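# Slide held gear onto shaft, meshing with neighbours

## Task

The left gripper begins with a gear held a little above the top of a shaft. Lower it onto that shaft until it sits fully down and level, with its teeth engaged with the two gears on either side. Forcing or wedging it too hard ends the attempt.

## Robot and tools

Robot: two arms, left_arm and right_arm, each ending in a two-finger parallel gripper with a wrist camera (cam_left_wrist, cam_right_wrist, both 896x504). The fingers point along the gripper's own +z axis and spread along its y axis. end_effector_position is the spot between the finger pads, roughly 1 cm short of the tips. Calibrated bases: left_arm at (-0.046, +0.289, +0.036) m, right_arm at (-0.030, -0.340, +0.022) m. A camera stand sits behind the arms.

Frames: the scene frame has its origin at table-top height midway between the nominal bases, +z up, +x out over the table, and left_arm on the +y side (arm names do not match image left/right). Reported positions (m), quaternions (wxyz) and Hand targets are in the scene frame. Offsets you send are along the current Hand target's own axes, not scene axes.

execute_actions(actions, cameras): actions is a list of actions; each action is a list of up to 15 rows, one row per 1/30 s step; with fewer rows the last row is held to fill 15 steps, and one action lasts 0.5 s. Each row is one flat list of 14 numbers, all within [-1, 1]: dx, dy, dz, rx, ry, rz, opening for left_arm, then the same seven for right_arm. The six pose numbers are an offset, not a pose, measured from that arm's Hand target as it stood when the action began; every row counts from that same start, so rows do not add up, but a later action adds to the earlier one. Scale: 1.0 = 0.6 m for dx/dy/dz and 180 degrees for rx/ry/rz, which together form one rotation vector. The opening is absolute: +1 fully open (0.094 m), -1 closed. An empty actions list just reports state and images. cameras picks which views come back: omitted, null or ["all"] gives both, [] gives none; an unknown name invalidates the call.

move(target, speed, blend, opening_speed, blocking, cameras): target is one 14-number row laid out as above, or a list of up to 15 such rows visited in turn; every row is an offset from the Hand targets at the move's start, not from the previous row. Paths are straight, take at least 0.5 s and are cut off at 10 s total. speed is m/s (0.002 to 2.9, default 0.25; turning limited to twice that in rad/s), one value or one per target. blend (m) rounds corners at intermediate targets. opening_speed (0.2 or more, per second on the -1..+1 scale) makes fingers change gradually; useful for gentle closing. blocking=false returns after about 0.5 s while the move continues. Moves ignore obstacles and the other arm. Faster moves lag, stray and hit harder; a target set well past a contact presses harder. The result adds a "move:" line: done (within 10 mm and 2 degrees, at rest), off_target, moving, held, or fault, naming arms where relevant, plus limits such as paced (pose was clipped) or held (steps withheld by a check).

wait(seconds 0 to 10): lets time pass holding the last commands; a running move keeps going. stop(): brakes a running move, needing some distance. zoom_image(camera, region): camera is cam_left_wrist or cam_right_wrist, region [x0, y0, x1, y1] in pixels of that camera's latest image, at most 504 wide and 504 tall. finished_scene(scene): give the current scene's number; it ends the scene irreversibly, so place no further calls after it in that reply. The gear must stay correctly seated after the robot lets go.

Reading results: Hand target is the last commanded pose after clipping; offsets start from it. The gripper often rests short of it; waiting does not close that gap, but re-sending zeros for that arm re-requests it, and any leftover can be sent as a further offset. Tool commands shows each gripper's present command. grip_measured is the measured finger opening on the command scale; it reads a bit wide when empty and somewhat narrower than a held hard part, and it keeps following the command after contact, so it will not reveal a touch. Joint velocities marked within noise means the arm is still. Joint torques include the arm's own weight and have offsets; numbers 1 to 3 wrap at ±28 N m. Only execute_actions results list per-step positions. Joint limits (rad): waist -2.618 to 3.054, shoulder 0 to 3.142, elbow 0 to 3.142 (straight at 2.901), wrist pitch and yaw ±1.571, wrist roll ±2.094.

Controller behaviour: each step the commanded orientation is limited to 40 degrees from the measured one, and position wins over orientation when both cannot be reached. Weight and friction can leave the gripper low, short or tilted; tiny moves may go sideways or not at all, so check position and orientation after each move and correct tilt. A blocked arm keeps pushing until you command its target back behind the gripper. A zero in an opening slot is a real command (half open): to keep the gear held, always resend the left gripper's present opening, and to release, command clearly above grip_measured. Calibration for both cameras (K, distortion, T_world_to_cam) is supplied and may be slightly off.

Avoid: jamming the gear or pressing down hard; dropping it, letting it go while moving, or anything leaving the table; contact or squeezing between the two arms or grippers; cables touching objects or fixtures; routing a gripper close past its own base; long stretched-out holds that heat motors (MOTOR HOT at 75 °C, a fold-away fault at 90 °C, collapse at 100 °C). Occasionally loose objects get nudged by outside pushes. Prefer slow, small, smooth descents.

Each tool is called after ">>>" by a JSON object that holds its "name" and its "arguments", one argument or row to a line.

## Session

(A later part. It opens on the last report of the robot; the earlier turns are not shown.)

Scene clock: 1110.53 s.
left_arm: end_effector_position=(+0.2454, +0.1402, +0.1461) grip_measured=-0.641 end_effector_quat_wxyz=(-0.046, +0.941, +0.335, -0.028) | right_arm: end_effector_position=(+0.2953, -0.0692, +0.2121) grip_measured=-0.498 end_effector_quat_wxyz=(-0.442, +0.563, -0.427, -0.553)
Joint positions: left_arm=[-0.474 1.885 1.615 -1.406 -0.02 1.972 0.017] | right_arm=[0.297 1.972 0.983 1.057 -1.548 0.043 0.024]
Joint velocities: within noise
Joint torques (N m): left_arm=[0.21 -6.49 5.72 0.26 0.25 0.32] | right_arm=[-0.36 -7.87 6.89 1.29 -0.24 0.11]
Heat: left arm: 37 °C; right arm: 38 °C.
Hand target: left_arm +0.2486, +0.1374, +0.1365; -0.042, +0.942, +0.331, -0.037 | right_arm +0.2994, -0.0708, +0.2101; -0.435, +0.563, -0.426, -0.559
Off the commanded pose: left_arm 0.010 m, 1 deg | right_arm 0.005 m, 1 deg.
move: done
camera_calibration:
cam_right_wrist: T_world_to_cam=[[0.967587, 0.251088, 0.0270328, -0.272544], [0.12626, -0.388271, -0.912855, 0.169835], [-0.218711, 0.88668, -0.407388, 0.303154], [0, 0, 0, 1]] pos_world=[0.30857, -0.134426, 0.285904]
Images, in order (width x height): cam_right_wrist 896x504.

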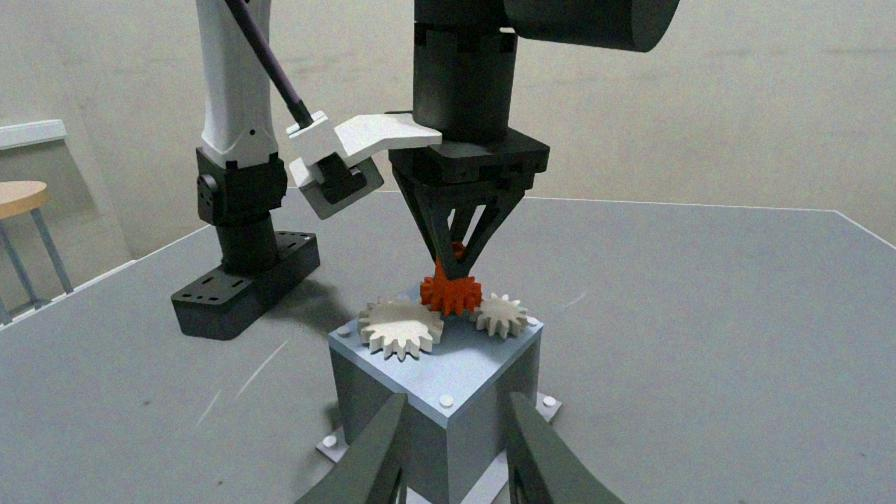

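>>> {"name": "execute_actions", "arguments": {
  "actions": [],
  "cameras": ["cam_left_wrist"]
}}

>>> {"name": "zoom_image", "arguments": {
  "camera": "cam_left_wrist",
  "region": [250, 25, 540, 305]
}}

>>> {"name": "zoom_image", "arguments": {
  "camera": "cam_left_wrist",
  "region": [300, 330, 400, 450]
}}

>>> {"name": "zoom_image", "arguments": {
  "camera": "cam_left_wrist",
  "region": [370, 230, 530, 310]
}}

Scene clock: 1125.97 s.
left_arm: end_effector_position=(+0.2454, +0.1402, +0.1461) grip_measured=-0.641 end_effector_quat_wxyz=(-0.045, +0.941, +0.335, -0.028) | right_arm: end_effector_position=(+0.2953, -0.0692, +0.2121) grip_measured=-0.498 end_effector_quat_wxyz=(-0.442, +0.563, -0.427, -0.553)
Joint positions: left_arm=[-0.474 1.885 1.615 -1.406 -0.02 1.972 0.017] | right_arm=[0.297 1.972 0.983 1.057 -1.548 0.043 0.024]
Joint velocities: within noise
Joint torques (N m): left_arm=[0.31 -6.45 5.68 0.28 0.25 0.31] | right_arm=[-0.57 -7.86 7.01 1.32 -0.24 0.1]
Heat: left arm: 37 °C; right arm: 38 °C.
Hand target: left_arm +0.2485, +0.1373, +0.1365; -0.042, +0.942, +0.331, -0.038 | right_arm +0.2994, -0.0708, +0.2101; -0.435, +0.563, -0.426, -0.559
Tool commands: left_gripper/opening=-1.0 right_gripper/opening=-0.5
Off the commanded pose: left_arm 0.010 m, 1 deg | right_arm 0.005 m, 1 deg.
camera_calibration:
cam_left_wrist: T_world_to_cam=[[-0.604226, 0.790633, 0.0990472, 0.0269095], [0.749286, 0.521491, 0.408189, -0.279839], [0.271075, 0.320853, -0.907508, 0.107892], [0, 0, 0, 1]] pos_world=[0.196692, 0.0900407, 0.209474]
Images, in order (width x height): cam_left_wrist 896x504.

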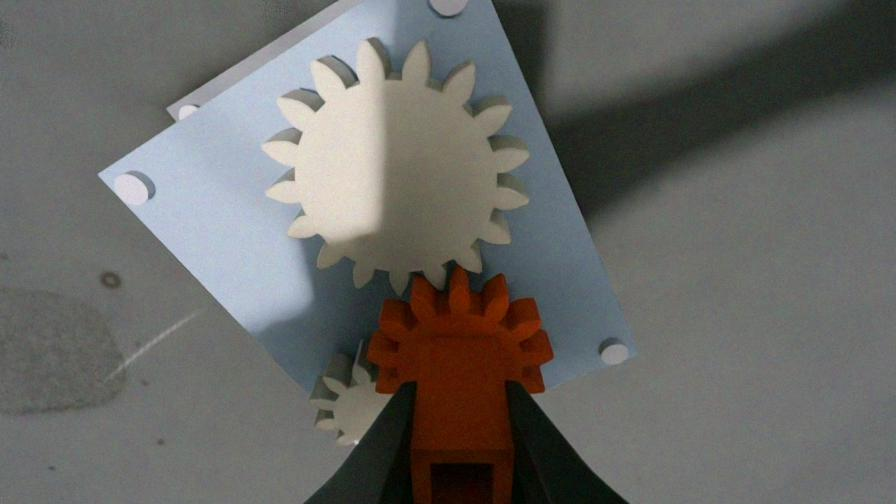

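Scaled by 1.738 from the camera's 896x504 image, which has a finer 1280x720 frame.

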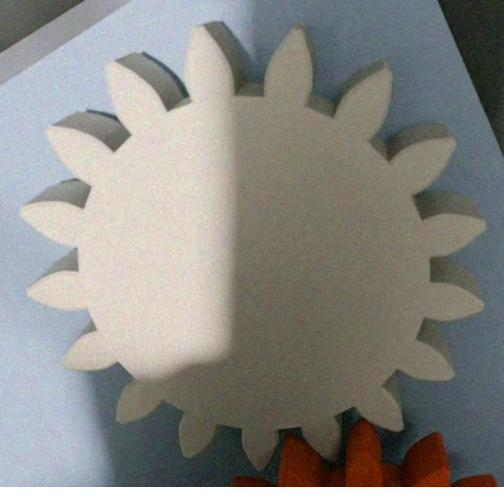

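Scaled by 4.200 from the camera's 896x504 image, which has a finer 1280x720 frame.

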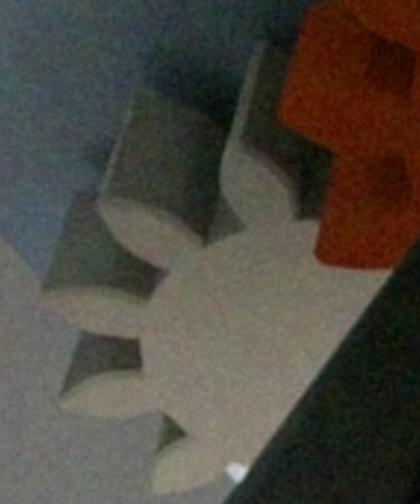

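Scaled by 3.150 from the camera's 896x504 image, which has a finer 1280x720 frame.

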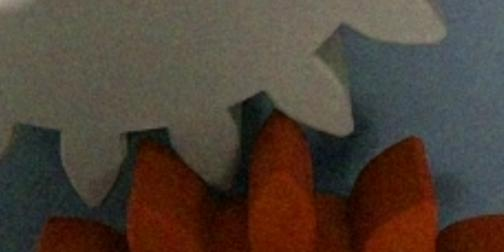

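>>> {"name": "move", "arguments": {
  "target": [
    [0,0,-0.022,0,0,0,-1,0,0,0,0,0,0,-0.5],
    [0,0,-0.022,0,0,-0.0106,-1,0,0,0,0,0,0,-0.5],
    [-0.0031,-0.0024,-0.018,-0.017,0.0219,-0.0106,-1,0,0,0,0,0,0,-0.5]
  ],
  "speed": 0.02,
  "cameras": ["cam_left_wrist"]
}}

>>> {"name": "zoom_image", "arguments": {
  "camera": "cam_left_wrist",
  "region": [370, 230, 530, 310]
}}

>>> {"name": "zoom_image", "arguments": {
  "camera": "cam_left_wrist",
  "region": [300, 330, 400, 450]
}}

Scene clock: 1209.23 s.
left_arm: end_effector_position=(+0.2441, +0.1396, +0.1457) grip_measured=-0.641 end_effector_quat_wxyz=(-0.040, +0.938, +0.345, -0.009) | right_arm: end_effector_position=(+0.2953, -0.0692, +0.2121) grip_measured=-0.498 end_effector_quat_wxyz=(-0.442, +0.563, -0.427, -0.553)
Joint positions: left_arm=[-0.487 1.849 1.57 -1.364 -0.039 1.938 0.017] | right_arm=[0.297 1.972 0.983 1.057 -1.548 0.043 0.024]
Joint velocities: within noise
Joint torques (N m): left_arm=[-0.83 -9.99 4.94 0.42 -0.02 0.11] | right_arm=[-0.51 -7.79 6.9 1.32 -0.26 0.1]
Heat: left arm: 36 °C; right arm: 38 °C.
Hand target: left_arm +0.2473, +0.1368, +0.1476; -0.029, +0.938, +0.346, +0.005 | right_arm +0.2994, -0.0708, +0.2101; -0.435, +0.563, -0.426, -0.559
Off the commanded pose: left_arm 0.005 m, 2 deg | right_arm 0.005 m, 1 deg.
move: done
camera_calibration:
cam_left_wrist: T_world_to_cam=[[-0.622146, 0.779035, 0.0777155, 0.0358154], [0.722639, 0.533229, 0.43984, -0.278186], [0.301211, 0.329805, -0.894707, 0.0975907], [0, 0, 0, 1]] pos_world=[0.193915, 0.0882498, 0.206889]
Images, in order (width x height): cam_left_wrist 896x504.

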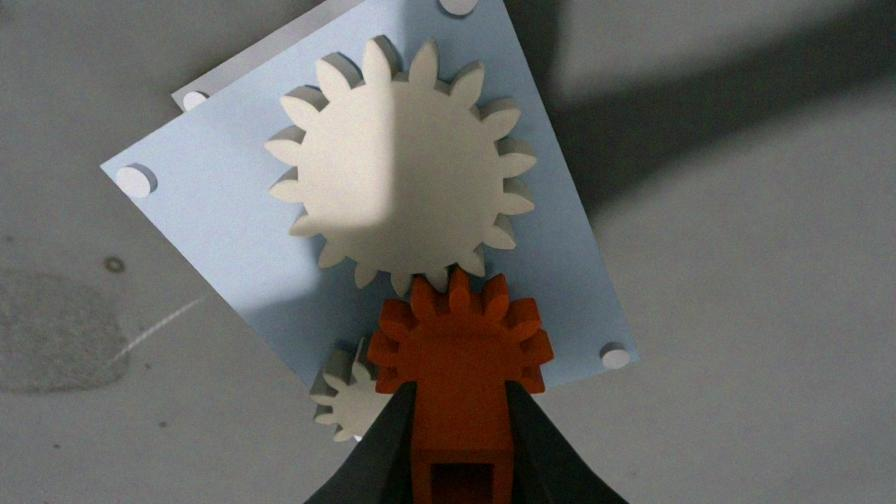

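Scaled by 3.150 from the camera's 896x504 image, which has a finer 1280x720 frame.

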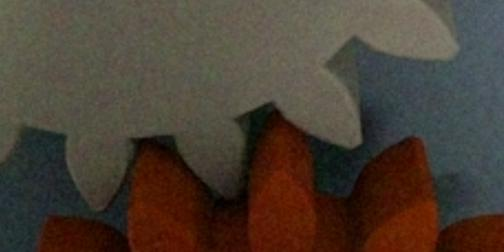

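Scaled by 4.200 from the camera's 896x504 image, which has a finer 1280x720 frame.

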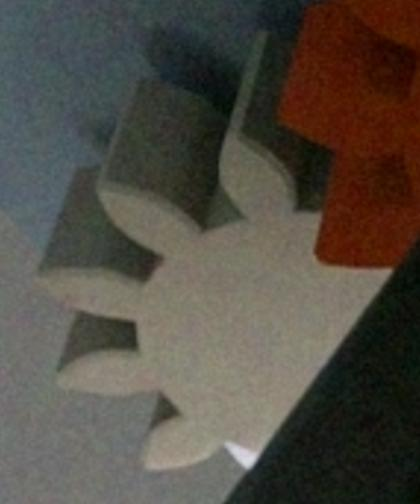

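>>> {"name": "move", "arguments": {
  "target": [-0.0002,0.0003,0,0,0,0.035,-1,0,0,0,0,0,0,-0.5],
  "speed": 0.02,
  "cameras": ["cam_left_wrist"]
}}

>>> {"name": "zoom_image", "arguments": {
  "camera": "cam_left_wrist",
  "region": [370, 230, 530, 310]
}}

>>> {"name": "zoom_image", "arguments": {
  "camera": "cam_left_wrist",
  "region": [300, 330, 400, 450]
}}

Scene clock: 1226.43 s.
left_arm: end_effector_position=(+0.2442, +0.1399, +0.1453) grip_measured=-0.641 end_effector_quat_wxyz=(-0.041, +0.952, +0.304, -0.011) | right_arm: end_effector_position=(+0.2953, -0.0692, +0.2121) grip_measured=-0.498 end_effector_quat_wxyz=(-0.442, +0.563, -0.427, -0.553)
Joint positions: left_arm=[-0.487 1.849 1.568 -1.363 -0.041 2.025 0.017] | right_arm=[0.297 1.972 0.983 1.057 -1.548 0.043 0.024]
Joint velocities: within noise
Joint torques (N m): left_arm=[-0.8 -9.87 5.29 0.43 -0.03 0.33] | right_arm=[-0.53 -7.91 6.94 1.3 -0.25 0.09]
Heat: left arm: 38 °C; right arm: 38 °C.
Hand target: left_arm +0.2474, +0.1365, +0.1475; -0.029, +0.955, +0.294, +0.003 | right_arm +0.2994, -0.0708, +0.2101; -0.435, +0.563, -0.426, -0.559
Off the commanded pose: left_arm 0.005 m, 2 deg | right_arm 0.005 m, 1 deg.
move: done
camera_calibration:
cam_left_wrist: T_world_to_cam=[[-0.552435, 0.829793, 0.0791135, 0.0112912], [0.768339, 0.470111, 0.434339, -0.279727], [0.323219, 0.30073, -0.897268, 0.0961636], [0, 0, 0, 1]] pos_world=[0.190081, 0.0932145, 0.206888]
Images, in order (width x height): cam_left_wrist 896x504.

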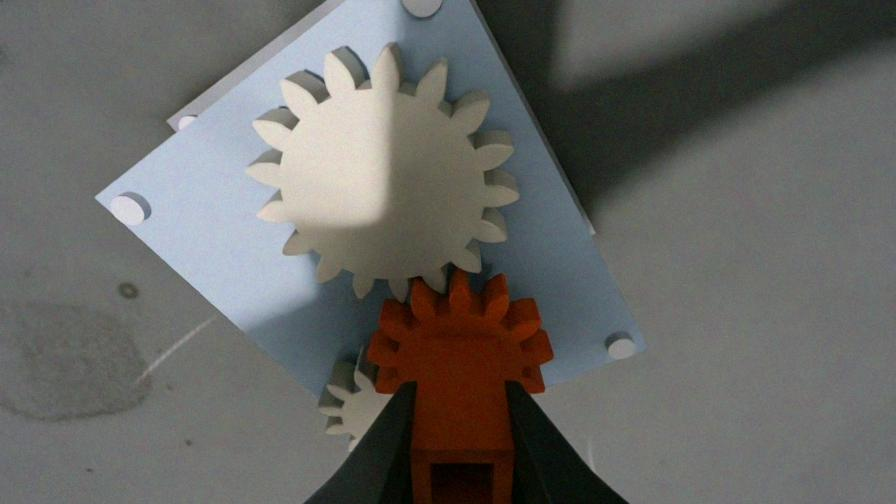

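Scaled by 3.150 from the camera's 896x504 image, which has a finer 1280x720 frame.

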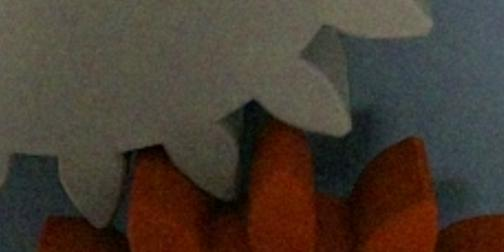

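Scaled by 4.200 from the camera's 896x504 image, which has a finer 1280x720 frame.

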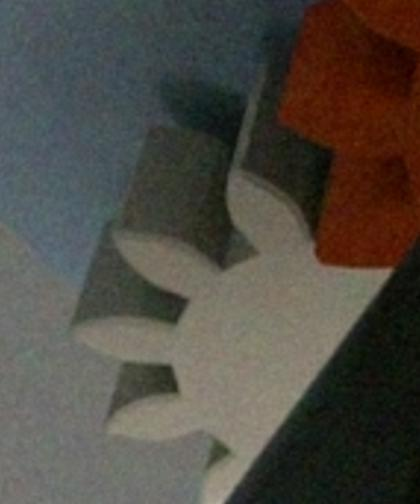

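>>> {"name": "move", "arguments": {
  "target": [
    [0.0033,0.0019,0,0.0133,-0.0237,0,-1,0,0,0,0,0,0,-0.5],
    [0.0033,0.0019,0.008,0.0133,-0.0237,0,-1,0,0,0,0,0,0,-0.5]
  ],
  "speed": 0.015,
  "cameras": []
}}

>>> {"name": "move", "arguments": {
  "target": [0,0,0.008,0,0,0,-1,0,0,0,0,0,0,-0.5],
  "speed": 0.01,
  "cameras": ["cam_left_wrist"]
}}

>>> {"name": "zoom_image", "arguments": {
  "camera": "cam_left_wrist",
  "region": [370, 230, 530, 310]
}}

>>> {"name": "zoom_image", "arguments": {
  "camera": "cam_left_wrist",
  "region": [300, 330, 400, 450]
}}

Scene clock: 1255.00 s.
left_arm: end_effector_position=(+0.2453, +0.1400, +0.1439) grip_measured=-0.641 end_effector_quat_wxyz=(-0.047, +0.953, +0.299, -0.036) | right_arm: end_effector_position=(+0.2953, -0.0692, +0.2121) grip_measured=-0.498 end_effector_quat_wxyz=(-0.442, +0.563, -0.427, -0.553)
Joint positions: left_arm=[-0.472 1.898 1.622 -1.414 -0.015 2.052 0.017] | right_arm=[0.297 1.972 0.983 1.057 -1.548 0.043 0.024]
Joint velocities: within noise
Joint torques (N m): left_arm=[0.29 -7.68 7.15 0.09 0.24 0.31] | right_arm=[-0.44 -7.83 7.04 1.29 -0.26 0.12]
Heat: left arm: 39 °C; right arm: 38 °C.
Hand target: left_arm +0.2495, +0.1370, +0.1427; -0.038, +0.954, +0.295, -0.039 | right_arm +0.2994, -0.0708, +0.2101; -0.435, +0.563, -0.426, -0.559
Off the commanded pose: left_arm 0.005 m, 1 deg | right_arm 0.005 m, 1 deg.
move: done
No camera images: "cameras" was empty.

Scene clock: 1255.70 s.
left_arm: end_effector_position=(+0.2454, +0.1400, +0.1439) grip_measured=-0.641 end_effector_quat_wxyz=(-0.047, +0.953, +0.299, -0.036) | right_arm: end_effector_position=(+0.2953, -0.0692, +0.2121) grip_measured=-0.498 end_effector_quat_wxyz=(-0.442, +0.563, -0.427, -0.553)
Joint positions: left_arm=[-0.472 1.898 1.622 -1.413 -0.015 2.052 0.017] | right_arm=[0.297 1.972 0.983 1.057 -1.548 0.043 0.024]
Joint velocities: within noise
Joint torques (N m): left_arm=[0.25 -7.88 5.29 0.28 0.19 0.3] | right_arm=[-0.46 -7.83 6.91 1.3 -0.26 0.09]
Heat: left arm: 38 °C; right arm: 38 °C.
Hand target: left_arm +0.2490, +0.1372, +0.1379; -0.038, +0.954, +0.295, -0.039 | right_arm +0.2994, -0.0708, +0.2101; -0.435, +0.563, -0.426, -0.559
Off the commanded pose: left_arm 0.008 m, 1 deg | right_arm 0.005 m, 1 deg.
move: done
camera_calibration:
cam_left_wrist: T_world_to_cam=[[-0.540178, 0.834926, 0.105386, 0.00447146], [0.794413, 0.464584, 0.391241, -0.279556], [0.277697, 0.29506, -0.914234, 0.108907], [0, 0, 0, 1]] pos_world=[0.194255, 0.0940098, 0.20847]
Images, in order (width x height): cam_left_wrist 896x504.

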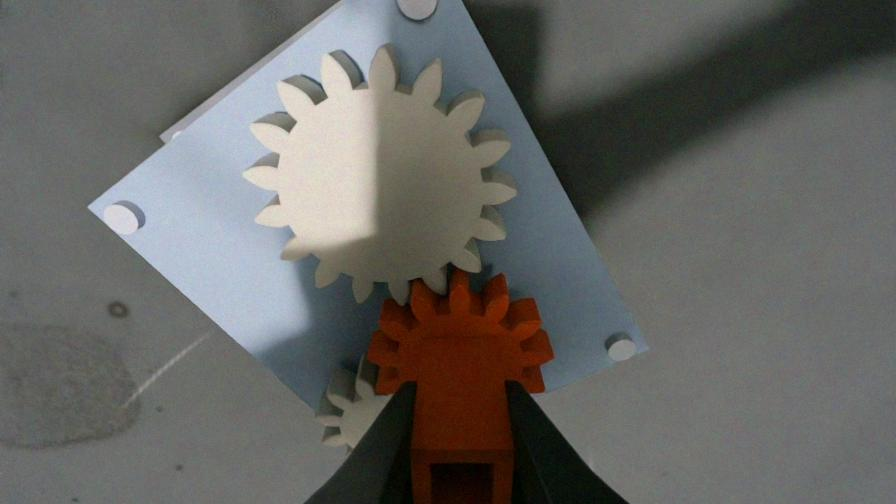

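Scaled by 3.150 from the camera's 896x504 image, which has a finer 1280x720 frame.

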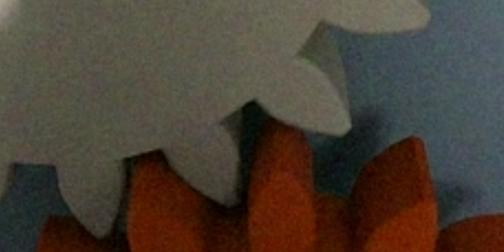

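Scaled by 4.200 from the camera's 896x504 image, which has a finer 1280x720 frame.

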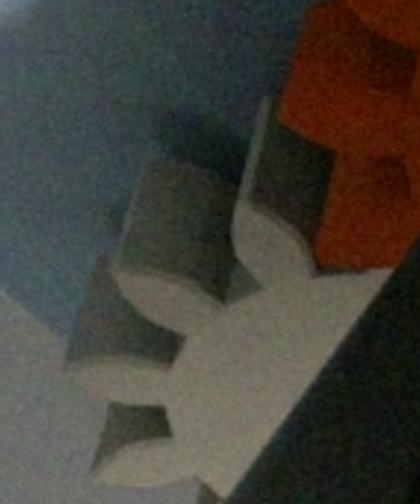

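>>> {"name": "execute_actions", "arguments": {
  "actions": []
}}

>>> {"name": "zoom_image", "arguments": {
  "camera": "cam_right_wrist",
  "region": [385, 250, 535, 370]
}}

>>> {"name": "zoom_image", "arguments": {
  "camera": "cam_left_wrist",
  "region": [300, 330, 400, 450]
}}

Scene clock: 1293.17 s.
left_arm: end_effector_position=(+0.2455, +0.1399, +0.1439) grip_measured=-0.641 end_effector_quat_wxyz=(-0.047, +0.953, +0.298, -0.036) | right_arm: end_effector_position=(+0.2953, -0.0692, +0.2121) grip_measured=-0.498 end_effector_quat_wxyz=(-0.442, +0.563, -0.427, -0.553)
Joint positions: left_arm=[-0.472 1.898 1.622 -1.413 -0.015 2.052 0.017] | right_arm=[0.297 1.972 0.983 1.057 -1.548 0.043 0.024]
Joint velocities: within noise
Joint torques (N m): left_arm=[0.32 -7.8 5.33 0.3 0.22 0.31] | right_arm=[-0.42 -7.92 6.95 1.31 -0.24 0.1]
Heat: left arm: 36 °C; right arm: 38 °C.
Hand target: left_arm +0.2491, +0.1372, +0.1379; -0.038, +0.954, +0.295, -0.039 | right_arm +0.2994, -0.0708, +0.2101; -0.435, +0.563, -0.426, -0.559
Tool commands: left_gripper/opening=-1.0 right_gripper/opening=-0.5
Off the commanded pose: left_arm 0.007 m, 1 deg | right_arm 0.005 m, 1 deg.
camera_calibration:
cam_left_wrist: T_world_to_cam=[[-0.539856, 0.835187, 0.104968, 0.00447177], [0.794492, 0.464367, 0.391339, -0.279572], [0.278098, 0.294663, -0.91424, 0.108868], [0, 0, 0, 1]] pos_world=[0.194255, 0.0940095, 0.20847]
cam_right_wrist: T_world_to_cam=[[0.967587, 0.251088, 0.0270328, -0.272544], [0.12626, -0.388271, -0.912855, 0.169835], [-0.218711, 0.88668, -0.407388, 0.303154], [0, 0, 0, 1]] pos_world=[0.30857, -0.134426, 0.285904]

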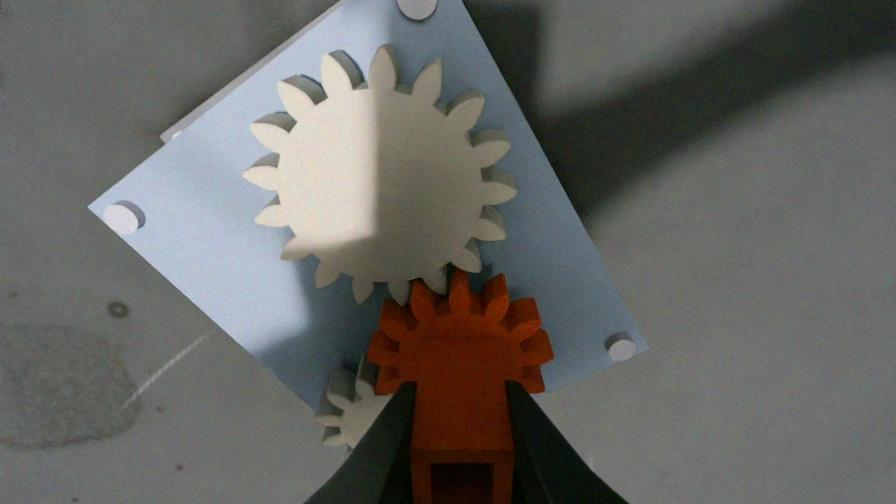

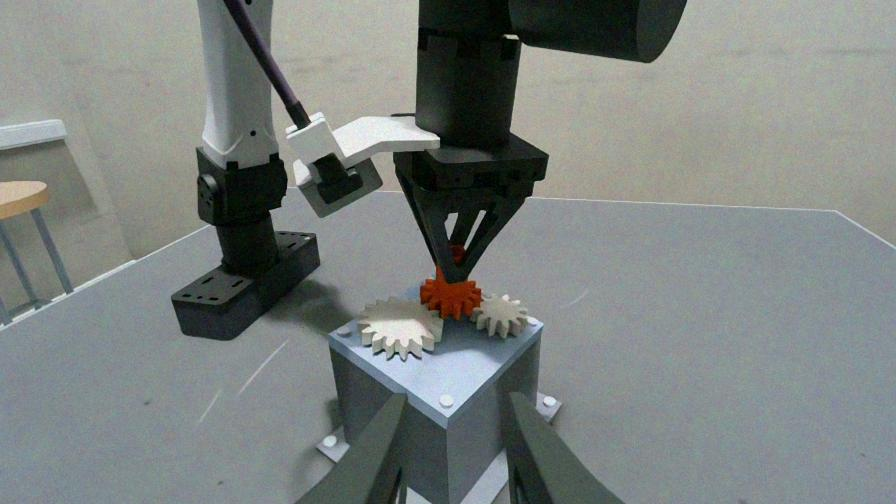

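Scaled by 3.360 from the camera's 896x504 image, which has a finer 1280x720 frame.

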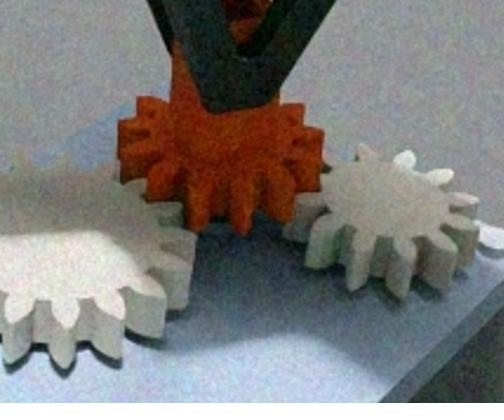

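Scaled by 4.200 from the camera's 896x504 image, which has a finer 1280x720 frame.

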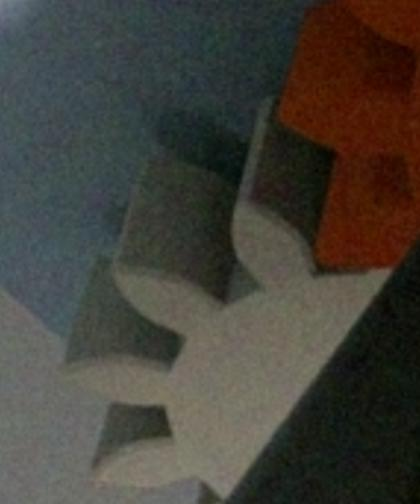

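>>> {"name": "move", "arguments": {
  "target": [
    [0,0,0.005,0,0,0,-1, 0,0,0,0,0,0,-0.5],
    [0,0,0.005,0,0,-0.008,-1, 0,0,0,0,0,0,-0.5],
    [0,0,0.005,0,0,0.006,-1, 0,0,0,0,0,0,-0.5],
    [0,0,0.005,0,0,-0.006,-1, 0,0,0,0,0,0,-0.5],
    [0,0,0.005,0,0,0,-1, 0,0,0,0,0,0,-0.5]
  ],
  "speed": 0.015
}}

>>> {"name": "zoom_image", "arguments": {
  "camera": "cam_right_wrist",
  "region": [385, 250, 535, 370]
}}

>>> {"name": "zoom_image", "arguments": {
  "camera": "cam_left_wrist",
  "region": [300, 330, 400, 450]
}}

Scene clock: 1308.47 s.
left_arm: end_effector_position=(+0.2450, +0.1400, +0.1404) grip_measured=-0.641 end_effector_quat_wxyz=(-0.047, +0.953, +0.296, -0.037) | right_arm: end_effector_position=(+0.2953, -0.0692, +0.2121) grip_measured=-0.498 end_effector_quat_wxyz=(-0.442, +0.563, -0.427, -0.553)
Joint positions: left_arm=[-0.472 1.898 1.608 -1.401 -0.014 2.058 0.017] | right_arm=[0.297 1.972 0.983 1.057 -1.548 0.043 0.024]
Joint velocities: within noise
Joint torques (N m): left_arm=[0.13 -7.77 5.46 0.28 0.19 0.27] | right_arm=[-0.43 -7.94 6.98 1.31 -0.25 0.1]
Heat: left arm: 36 °C; right arm: 38 °C.
Hand target: left_arm +0.2488, +0.1374, +0.1349; -0.038, +0.954, +0.295, -0.039 | right_arm +0.2994, -0.0708, +0.2101; -0.435, +0.563, -0.426, -0.559
Off the commanded pose: left_arm 0.007 m, 1 deg | right_arm 0.005 m, 1 deg.
move: done
camera_calibration:
cam_left_wrist: T_world_to_cam=[[-0.534958, 0.838239, 0.105718, 0.00276977], [0.797915, 0.460113, 0.389393, -0.277848], [0.277762, 0.292663, -0.914984, 0.106308], [0, 0, 0, 1]] pos_world=[0.193652, 0.0944074, 0.205169]
cam_right_wrist: T_world_to_cam=[[0.967587, 0.251088, 0.0270328, -0.272544], [0.12626, -0.388271, -0.912855, 0.169835], [-0.218711, 0.88668, -0.407388, 0.303154], [0, 0, 0, 1]] pos_world=[0.30857, -0.134426, 0.285904]

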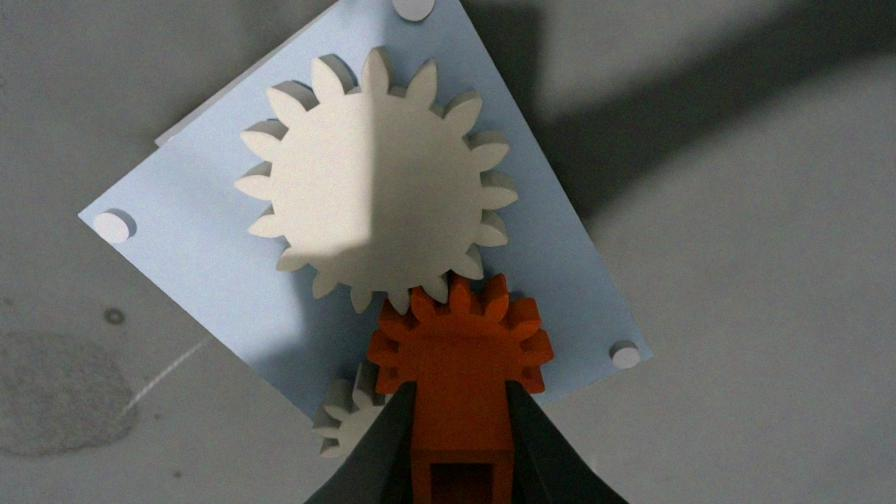

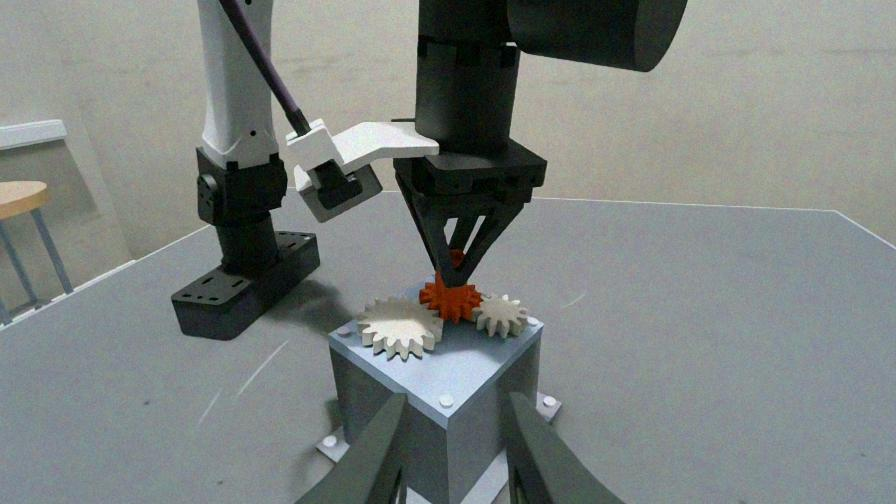

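Scaled by 3.360 from the camera's 896x504 image, which has a finer 1280x720 frame.

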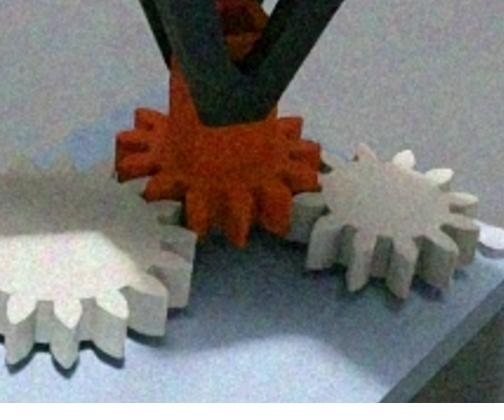

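Scaled by 4.200 from the camera's 896x504 image, which has a finer 1280x720 frame.

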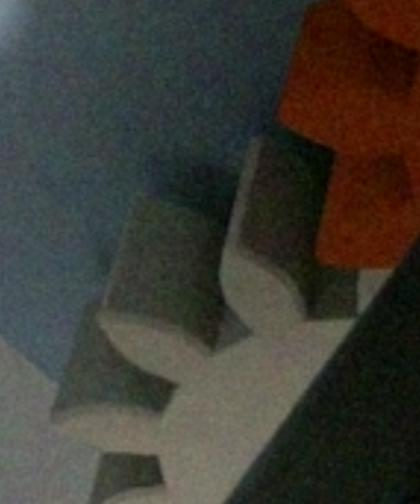

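>>> {"name": "move", "arguments": {
  "target": [
    [0,0,0.005,0,0,0,-1, 0,0,0,0,0,0,-0.5],
    [0,0,0.005,0,0,-0.006,-1, 0,0,0,0,0,0,-0.5],
    [0,0,0.005,0,0,0.005,-1, 0,0,0,0,0,0,-0.5],
    [0,0,0.005,0,0,0,-1, 0,0,0,0,0,0,-0.5]
  ],
  "speed": 0.015
}}

>>> {"name": "zoom_image", "arguments": {
  "camera": "cam_right_wrist",
  "region": [385, 250, 535, 370]
}}

>>> {"name": "zoom_image", "arguments": {
  "camera": "cam_left_wrist",
  "region": [300, 240, 500, 460]
}}

Scene clock: 1319.93 s.
left_arm: end_effector_position=(+0.2445, +0.1402, +0.1374) grip_measured=-0.641 end_effector_quat_wxyz=(-0.047, +0.954, +0.293, -0.038) | right_arm: end_effector_position=(+0.2953, -0.0692, +0.2121) grip_measured=-0.498 end_effector_quat_wxyz=(-0.442, +0.563, -0.427, -0.553)
Joint positions: left_arm=[-0.472 1.898 1.596 -1.39 -0.014 2.064 0.017] | right_arm=[0.297 1.972 0.983 1.057 -1.548 0.043 0.024]
Joint velocities: within noise
Joint torques (N m): left_arm=[0.23 -7.99 5.48 0.29 0.21 0.2] | right_arm=[-0.35 -7.77 6.9 1.33 -0.26 0.09]
Heat: left arm: 36 °C; right arm: 38 °C.
Hand target: left_arm +0.2485, +0.1375, +0.1319; -0.038, +0.954, +0.295, -0.039 | right_arm +0.2994, -0.0708, +0.2101; -0.435, +0.563, -0.426, -0.559
Off the commanded pose: left_arm 0.007 m, 1 deg | right_arm 0.005 m, 1 deg.
move: done
camera_calibration:
cam_left_wrist: T_world_to_cam=[[-0.529414, 0.841646, 0.106555, 0.000636521], [0.801576, 0.45512, 0.387739, -0.276329], [0.277843, 0.290686, -0.91559, 0.103969], [0, 0, 0, 1]] pos_world=[0.192949, 0.095005, 0.202269]
cam_right_wrist: T_world_to_cam=[[0.967587, 0.251088, 0.0270328, -0.272544], [0.12626, -0.388271, -0.912855, 0.169835], [-0.218711, 0.88668, -0.407388, 0.303154], [0, 0, 0, 1]] pos_world=[0.30857, -0.134426, 0.285904]

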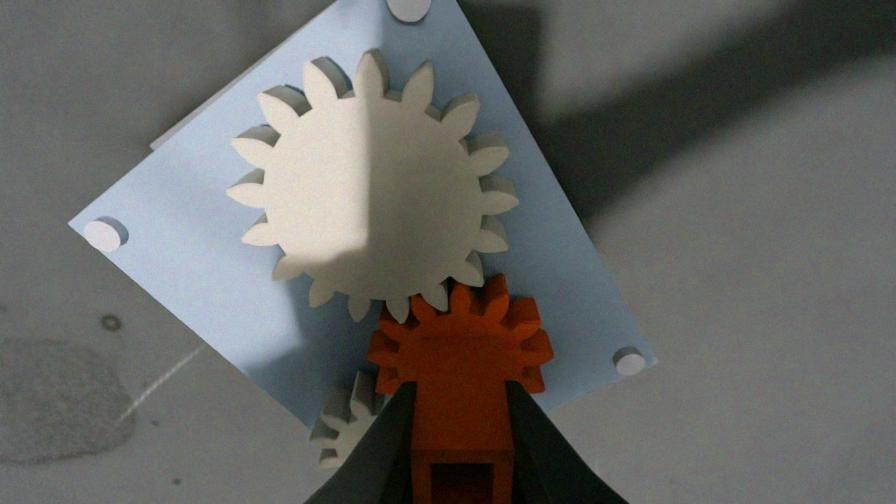

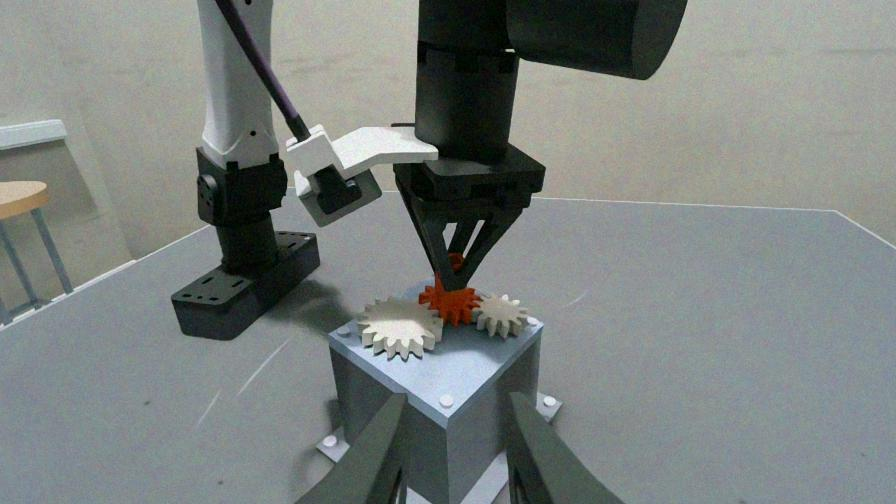

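Scaled by 3.360 from the camera's 896x504 image, which has a finer 1280x720 frame.

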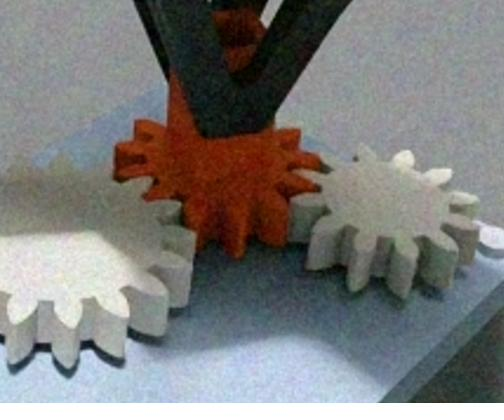

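Scaled by 2.291 from the camera's 896x504 image, which has a finer 1280x720 frame.

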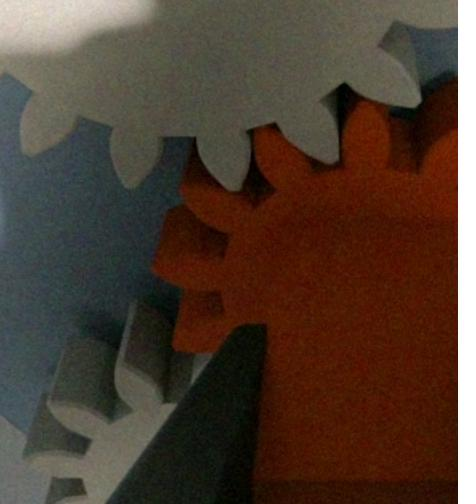

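>>> {"name": "move", "arguments": {
  "target": [
    [0,0,0.005,0,0,0,-1, 0,0,0,0,0,0,-0.5],
    [0,0,0.005,0,0,-0.005,-1, 0,0,0,0,0,0,-0.5],
    [0,0,0.005,0,0,0,-1, 0,0,0,0,0,0,-0.5]
  ],
  "speed": 0.015
}}

>>> {"name": "zoom_image", "arguments": {
  "camera": "cam_right_wrist",
  "region": [385, 250, 535, 370]
}}

>>> {"name": "zoom_image", "arguments": {
  "camera": "cam_left_wrist",
  "region": [300, 240, 500, 460]
}}

Scene clock: 1328.30 s.
left_arm: end_effector_position=(+0.2443, +0.1400, +0.1369) grip_measured=-0.641 end_effector_quat_wxyz=(-0.047, +0.954, +0.294, -0.038) | right_arm: end_effector_position=(+0.2953, -0.0692, +0.2121) grip_measured=-0.498 end_effector_quat_wxyz=(-0.442, +0.563, -0.427, -0.553)
Joint positions: left_arm=[-0.472 1.898 1.594 -1.388 -0.013 2.061 0.017] | right_arm=[0.297 1.972 0.983 1.057 -1.548 0.043 0.024]
Joint velocities: within noise
Joint torques (N m): left_arm=[0.18 -7.9 4.45 0.39 0.19 0.21] | right_arm=[-0.4 -7.84 6.87 1.34 -0.26 0.09]
Heat: left arm: 36 °C; right arm: 38 °C.
Hand target: left_arm +0.2482, +0.1377, +0.1290; -0.038, +0.954, +0.295, -0.039 | right_arm +0.2994, -0.0708, +0.2101; -0.435, +0.563, -0.426, -0.559
Off the commanded pose: left_arm 0.009 m, 1 deg | right_arm 0.005 m, 1 deg.
move: done
camera_calibration:
cam_left_wrist: T_world_to_cam=[[-0.532013, 0.840084, 0.105931, 0.00180155], [0.80033, 0.458057, 0.386854, -0.275813], [0.276467, 0.290591, -0.916036, 0.103992], [0, 0, 0, 1]] pos_world=[0.19295, 0.0946057, 0.201769]
cam_right_wrist: T_world_to_cam=[[0.967587, 0.251088, 0.0270328, -0.272544], [0.12626, -0.388271, -0.912855, 0.169835], [-0.218711, 0.88668, -0.407388, 0.303154], [0, 0, 0, 1]] pos_world=[0.30857, -0.134426, 0.285904]

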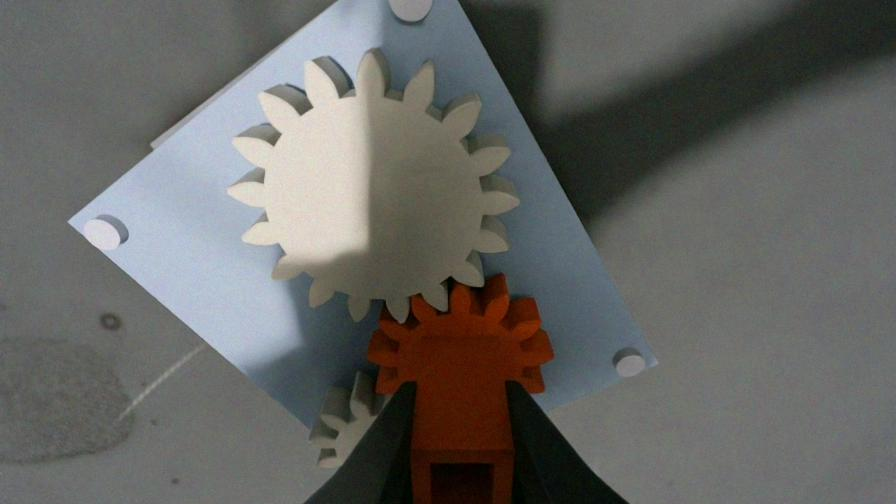

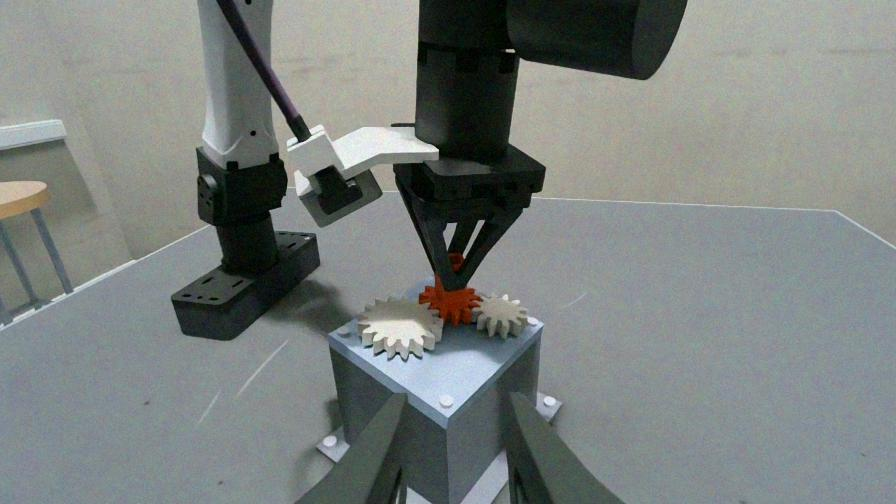

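Scaled by 3.360 from the camera's 896x504 image, which has a finer 1280x720 frame.

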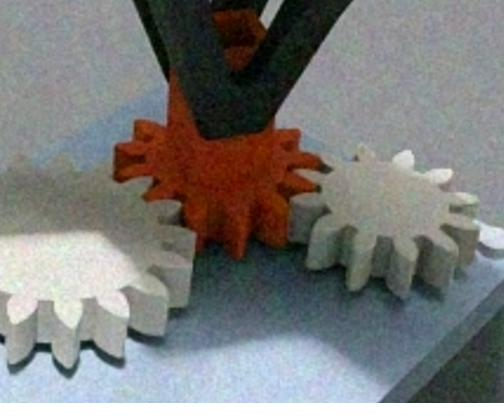

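Scaled by 2.291 from the camera's 896x504 image, which has a finer 1280x720 frame.

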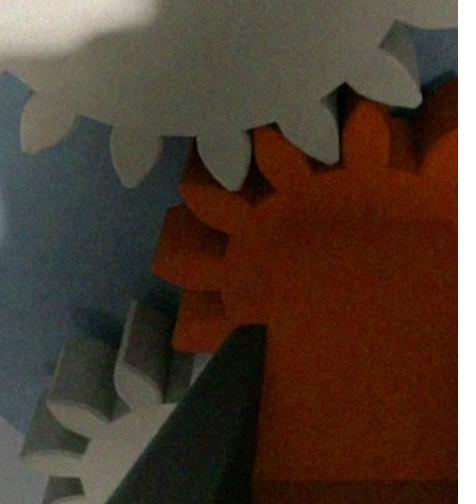

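>>> {"name": "move", "arguments": {
  "target": [
    [0,0,0.003,0,0,0,-1, 0,0,0,0,0,0,-0.5],
    [0,0,0.003,0,0,-0.004,-1, 0,0,0,0,0,0,-0.5],
    [0,0,0.003,0.004,0.004,0,-1, 0,0,0,0,0,0,-0.5],
    [0,0,0.003,-0.004,-0.004,0,-1, 0,0,0,0,0,0,-0.5],
    [0,0,0.003,0,0,0,-1, 0,0,0,0,0,0,-0.5]
  ],
  "speed": 0.015
}}

>>> {"name": "zoom_image", "arguments": {
  "camera": "cam_right_wrist",
  "region": [415, 270, 535, 340]
}}

Scene clock: 1354.97 s.
left_arm: end_effector_position=(+0.2443, +0.1403, +0.1365) grip_measured=-0.641 end_effector_quat_wxyz=(-0.042, +0.952, +0.299, -0.044) | right_arm: end_effector_position=(+0.2953, -0.0692, +0.2121) grip_measured=-0.498 end_effector_quat_wxyz=(-0.442, +0.563, -0.427, -0.553)
Joint positions: left_arm=[-0.463 1.898 1.592 -1.387 0.002 2.061 0.017] | right_arm=[0.297 1.972 0.983 1.057 -1.548 0.043 0.024]
Joint velocities: within noise
Joint torques (N m): left_arm=[-0.59 -7.92 4.01 0.48 0.04 0.21] | right_arm=[-0.42 -7.87 6.93 1.31 -0.23 0.11]
Heat: left arm: 36 °C; right arm: 38 °C.
Hand target: left_arm +0.2480, +0.1378, +0.1271; -0.038, +0.954, +0.295, -0.039 | right_arm +0.2994, -0.0708, +0.2101; -0.435, +0.563, -0.426, -0.559
Off the commanded pose: left_arm 0.010 m, 1 deg | right_arm 0.005 m, 1 deg.
move: done
camera_calibration:
cam_left_wrist: T_world_to_cam=[[-0.540173, 0.835726, 0.0988642, 0.00512189], [0.798112, 0.471485, 0.375126, -0.275606], [0.266889, 0.281538, -0.921687, 0.107836], [0, 0, 0, 1]] pos_world=[0.193951, 0.0953038, 0.202271]
cam_right_wrist: T_world_to_cam=[[0.967587, 0.251088, 0.0270328, -0.272544], [0.12626, -0.388271, -0.912855, 0.169835], [-0.218711, 0.88668, -0.407388, 0.303154], [0, 0, 0, 1]] pos_world=[0.30857, -0.134426, 0.285904]

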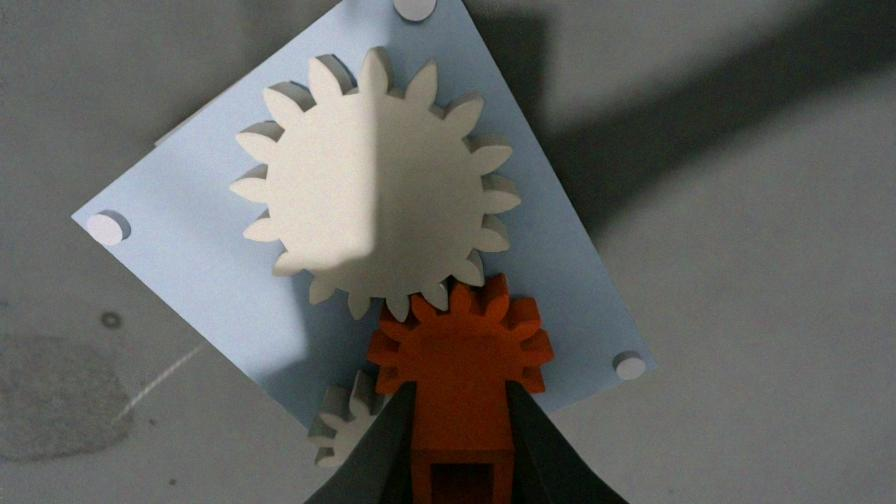

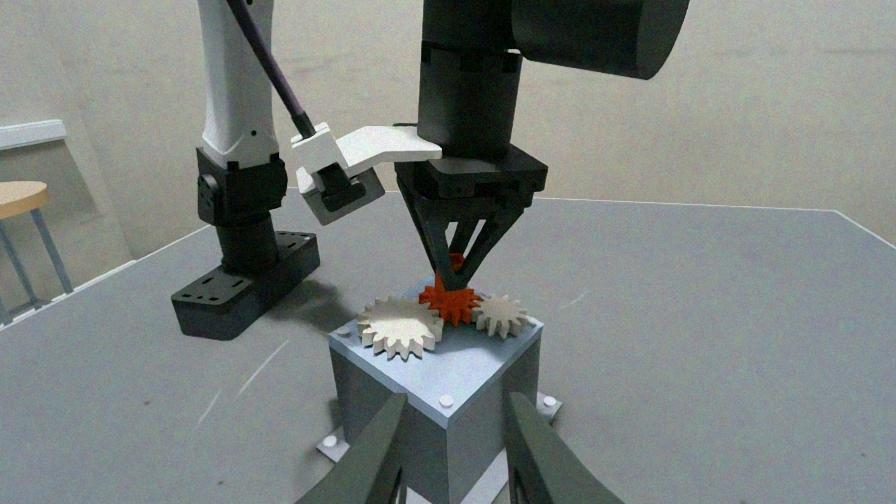

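Scaled by 4.200 from the camera's 896x504 image, which has a finer 1280x720 frame.

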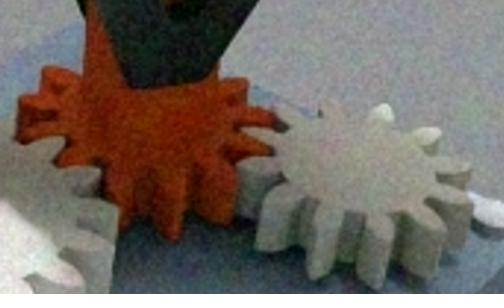

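>>> {"name": "move", "arguments": {
  "target": [0,0,-0.012,0,0,0,-1, 0,0,0,0,0,0,-0.5],
  "speed": 0.02,
  "cameras": []
}}

>>> {"name": "move", "arguments": {
  "target": [0,0,0,0,0,0,-0.3, 0,0,0,0,0,0,-0.5],
  "speed": 0.02,
  "opening_speed": 0.4
}}

>>> {"name": "zoom_image", "arguments": {
  "camera": "cam_right_wrist",
  "region": [415, 270, 535, 340]
}}

Scene clock: 1383.43 s.
left_arm: end_effector_position=(+0.2443, +0.1403, +0.1366) grip_measured=-0.641 end_effector_quat_wxyz=(-0.042, +0.952, +0.299, -0.044) | right_arm: end_effector_position=(+0.2953, -0.0692, +0.2121) grip_measured=-0.498 end_effector_quat_wxyz=(-0.442, +0.563, -0.427, -0.553)
Joint positions: left_arm=[-0.463 1.898 1.593 -1.387 0.002 2.061 0.017] | right_arm=[0.297 1.972 0.983 1.057 -1.548 0.043 0.024]
Joint velocities: within noise
Joint torques (N m): left_arm=[-0.65 -7.87 6.68 0.18 0.04 0.21] | right_arm=[-0.39 -7.88 6.98 1.31 -0.23 0.11]
Heat: left arm: 36 °C; right arm: 38 °C.
Hand target: left_arm +0.2488, +0.1374, +0.1344; -0.038, +0.954, +0.295, -0.039 | right_arm +0.2994, -0.0708, +0.2101; -0.435, +0.563, -0.426, -0.559
Off the commanded pose: left_arm 0.006 m, 1 deg | right_arm 0.005 m, 1 deg.
move: done
No camera images: "cameras" was empty.

Scene clock: 1385.40 s.
left_arm: end_effector_position=(+0.2451, +0.1399, +0.1360) grip_measured=-0.302 end_effector_quat_wxyz=(-0.041, +0.952, +0.299, -0.043) | right_arm: end_effector_position=(+0.2953, -0.0692, +0.2121) grip_measured=-0.498 end_effector_quat_wxyz=(-0.442, +0.563, -0.427, -0.553)
Joint positions: left_arm=[-0.463 1.899 1.593 -1.384 0.002 2.061 0.033] | right_arm=[0.297 1.972 0.983 1.057 -1.548 0.043 0.024]
Joint velocities: within noise
Joint torques (N m): left_arm=[-0.51 -8.01 6.64 0.13 0.04 0.2] | right_arm=[-0.49 -7.88 6.93 1.32 -0.25 0.08]
Heat: left arm: 36 °C; right arm: 38 °C.
Hand target: left_arm +0.2488, +0.1374, +0.1343; -0.038, +0.954, +0.295, -0.039 | right_arm +0.2994, -0.0708, +0.2101; -0.435, +0.563, -0.426, -0.559
Off the commanded pose: left_arm 0.005 m, 1 deg | right_arm 0.005 m, 1 deg.
move: done
camera_calibration:
cam_left_wrist: T_world_to_cam=[[-0.540363, 0.835762, 0.097521, 0.00613482], [0.797555, 0.471796, 0.375918, -0.275791], [0.268168, 0.280911, -0.921507, 0.107103], [0, 0, 0, 1]] pos_world=[0.194552, 0.0949035, 0.201772]
cam_right_wrist: T_world_to_cam=[[0.967587, 0.251088, 0.0270328, -0.272544], [0.12626, -0.388271, -0.912855, 0.169835], [-0.218711, 0.88668, -0.407388, 0.303154], [0, 0, 0, 1]] pos_world=[0.30857, -0.134426, 0.285904]

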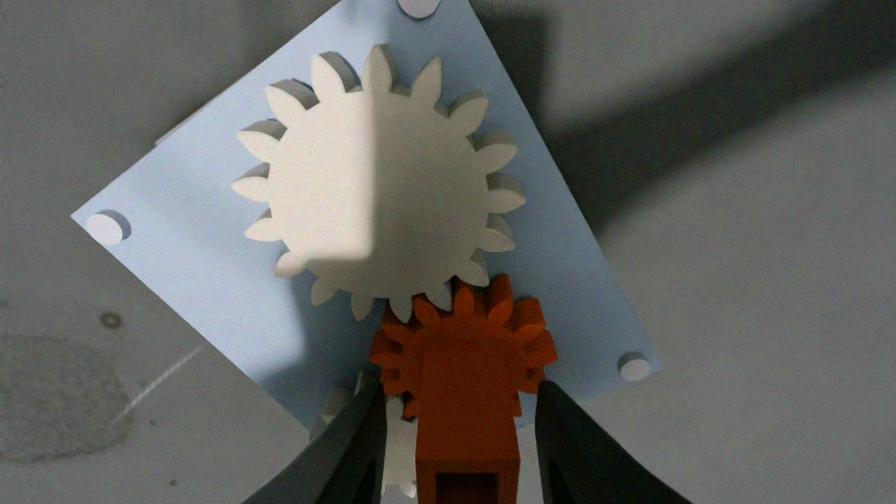

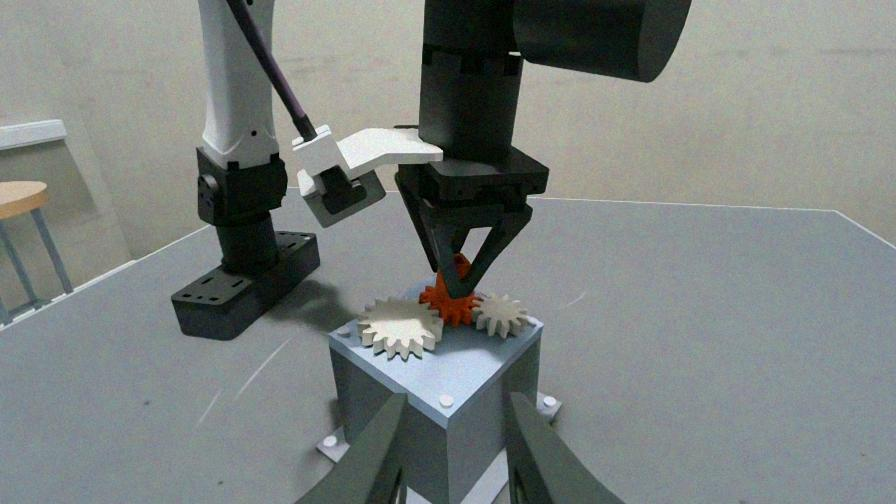

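Scaled by 4.200 from the camera's 896x504 image, which has a finer 1280x720 frame.

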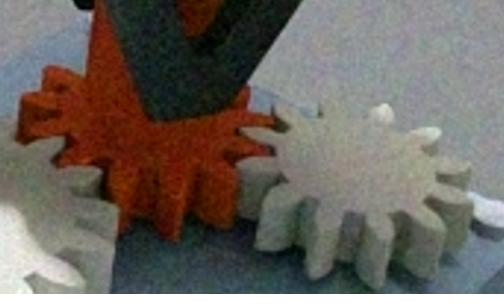

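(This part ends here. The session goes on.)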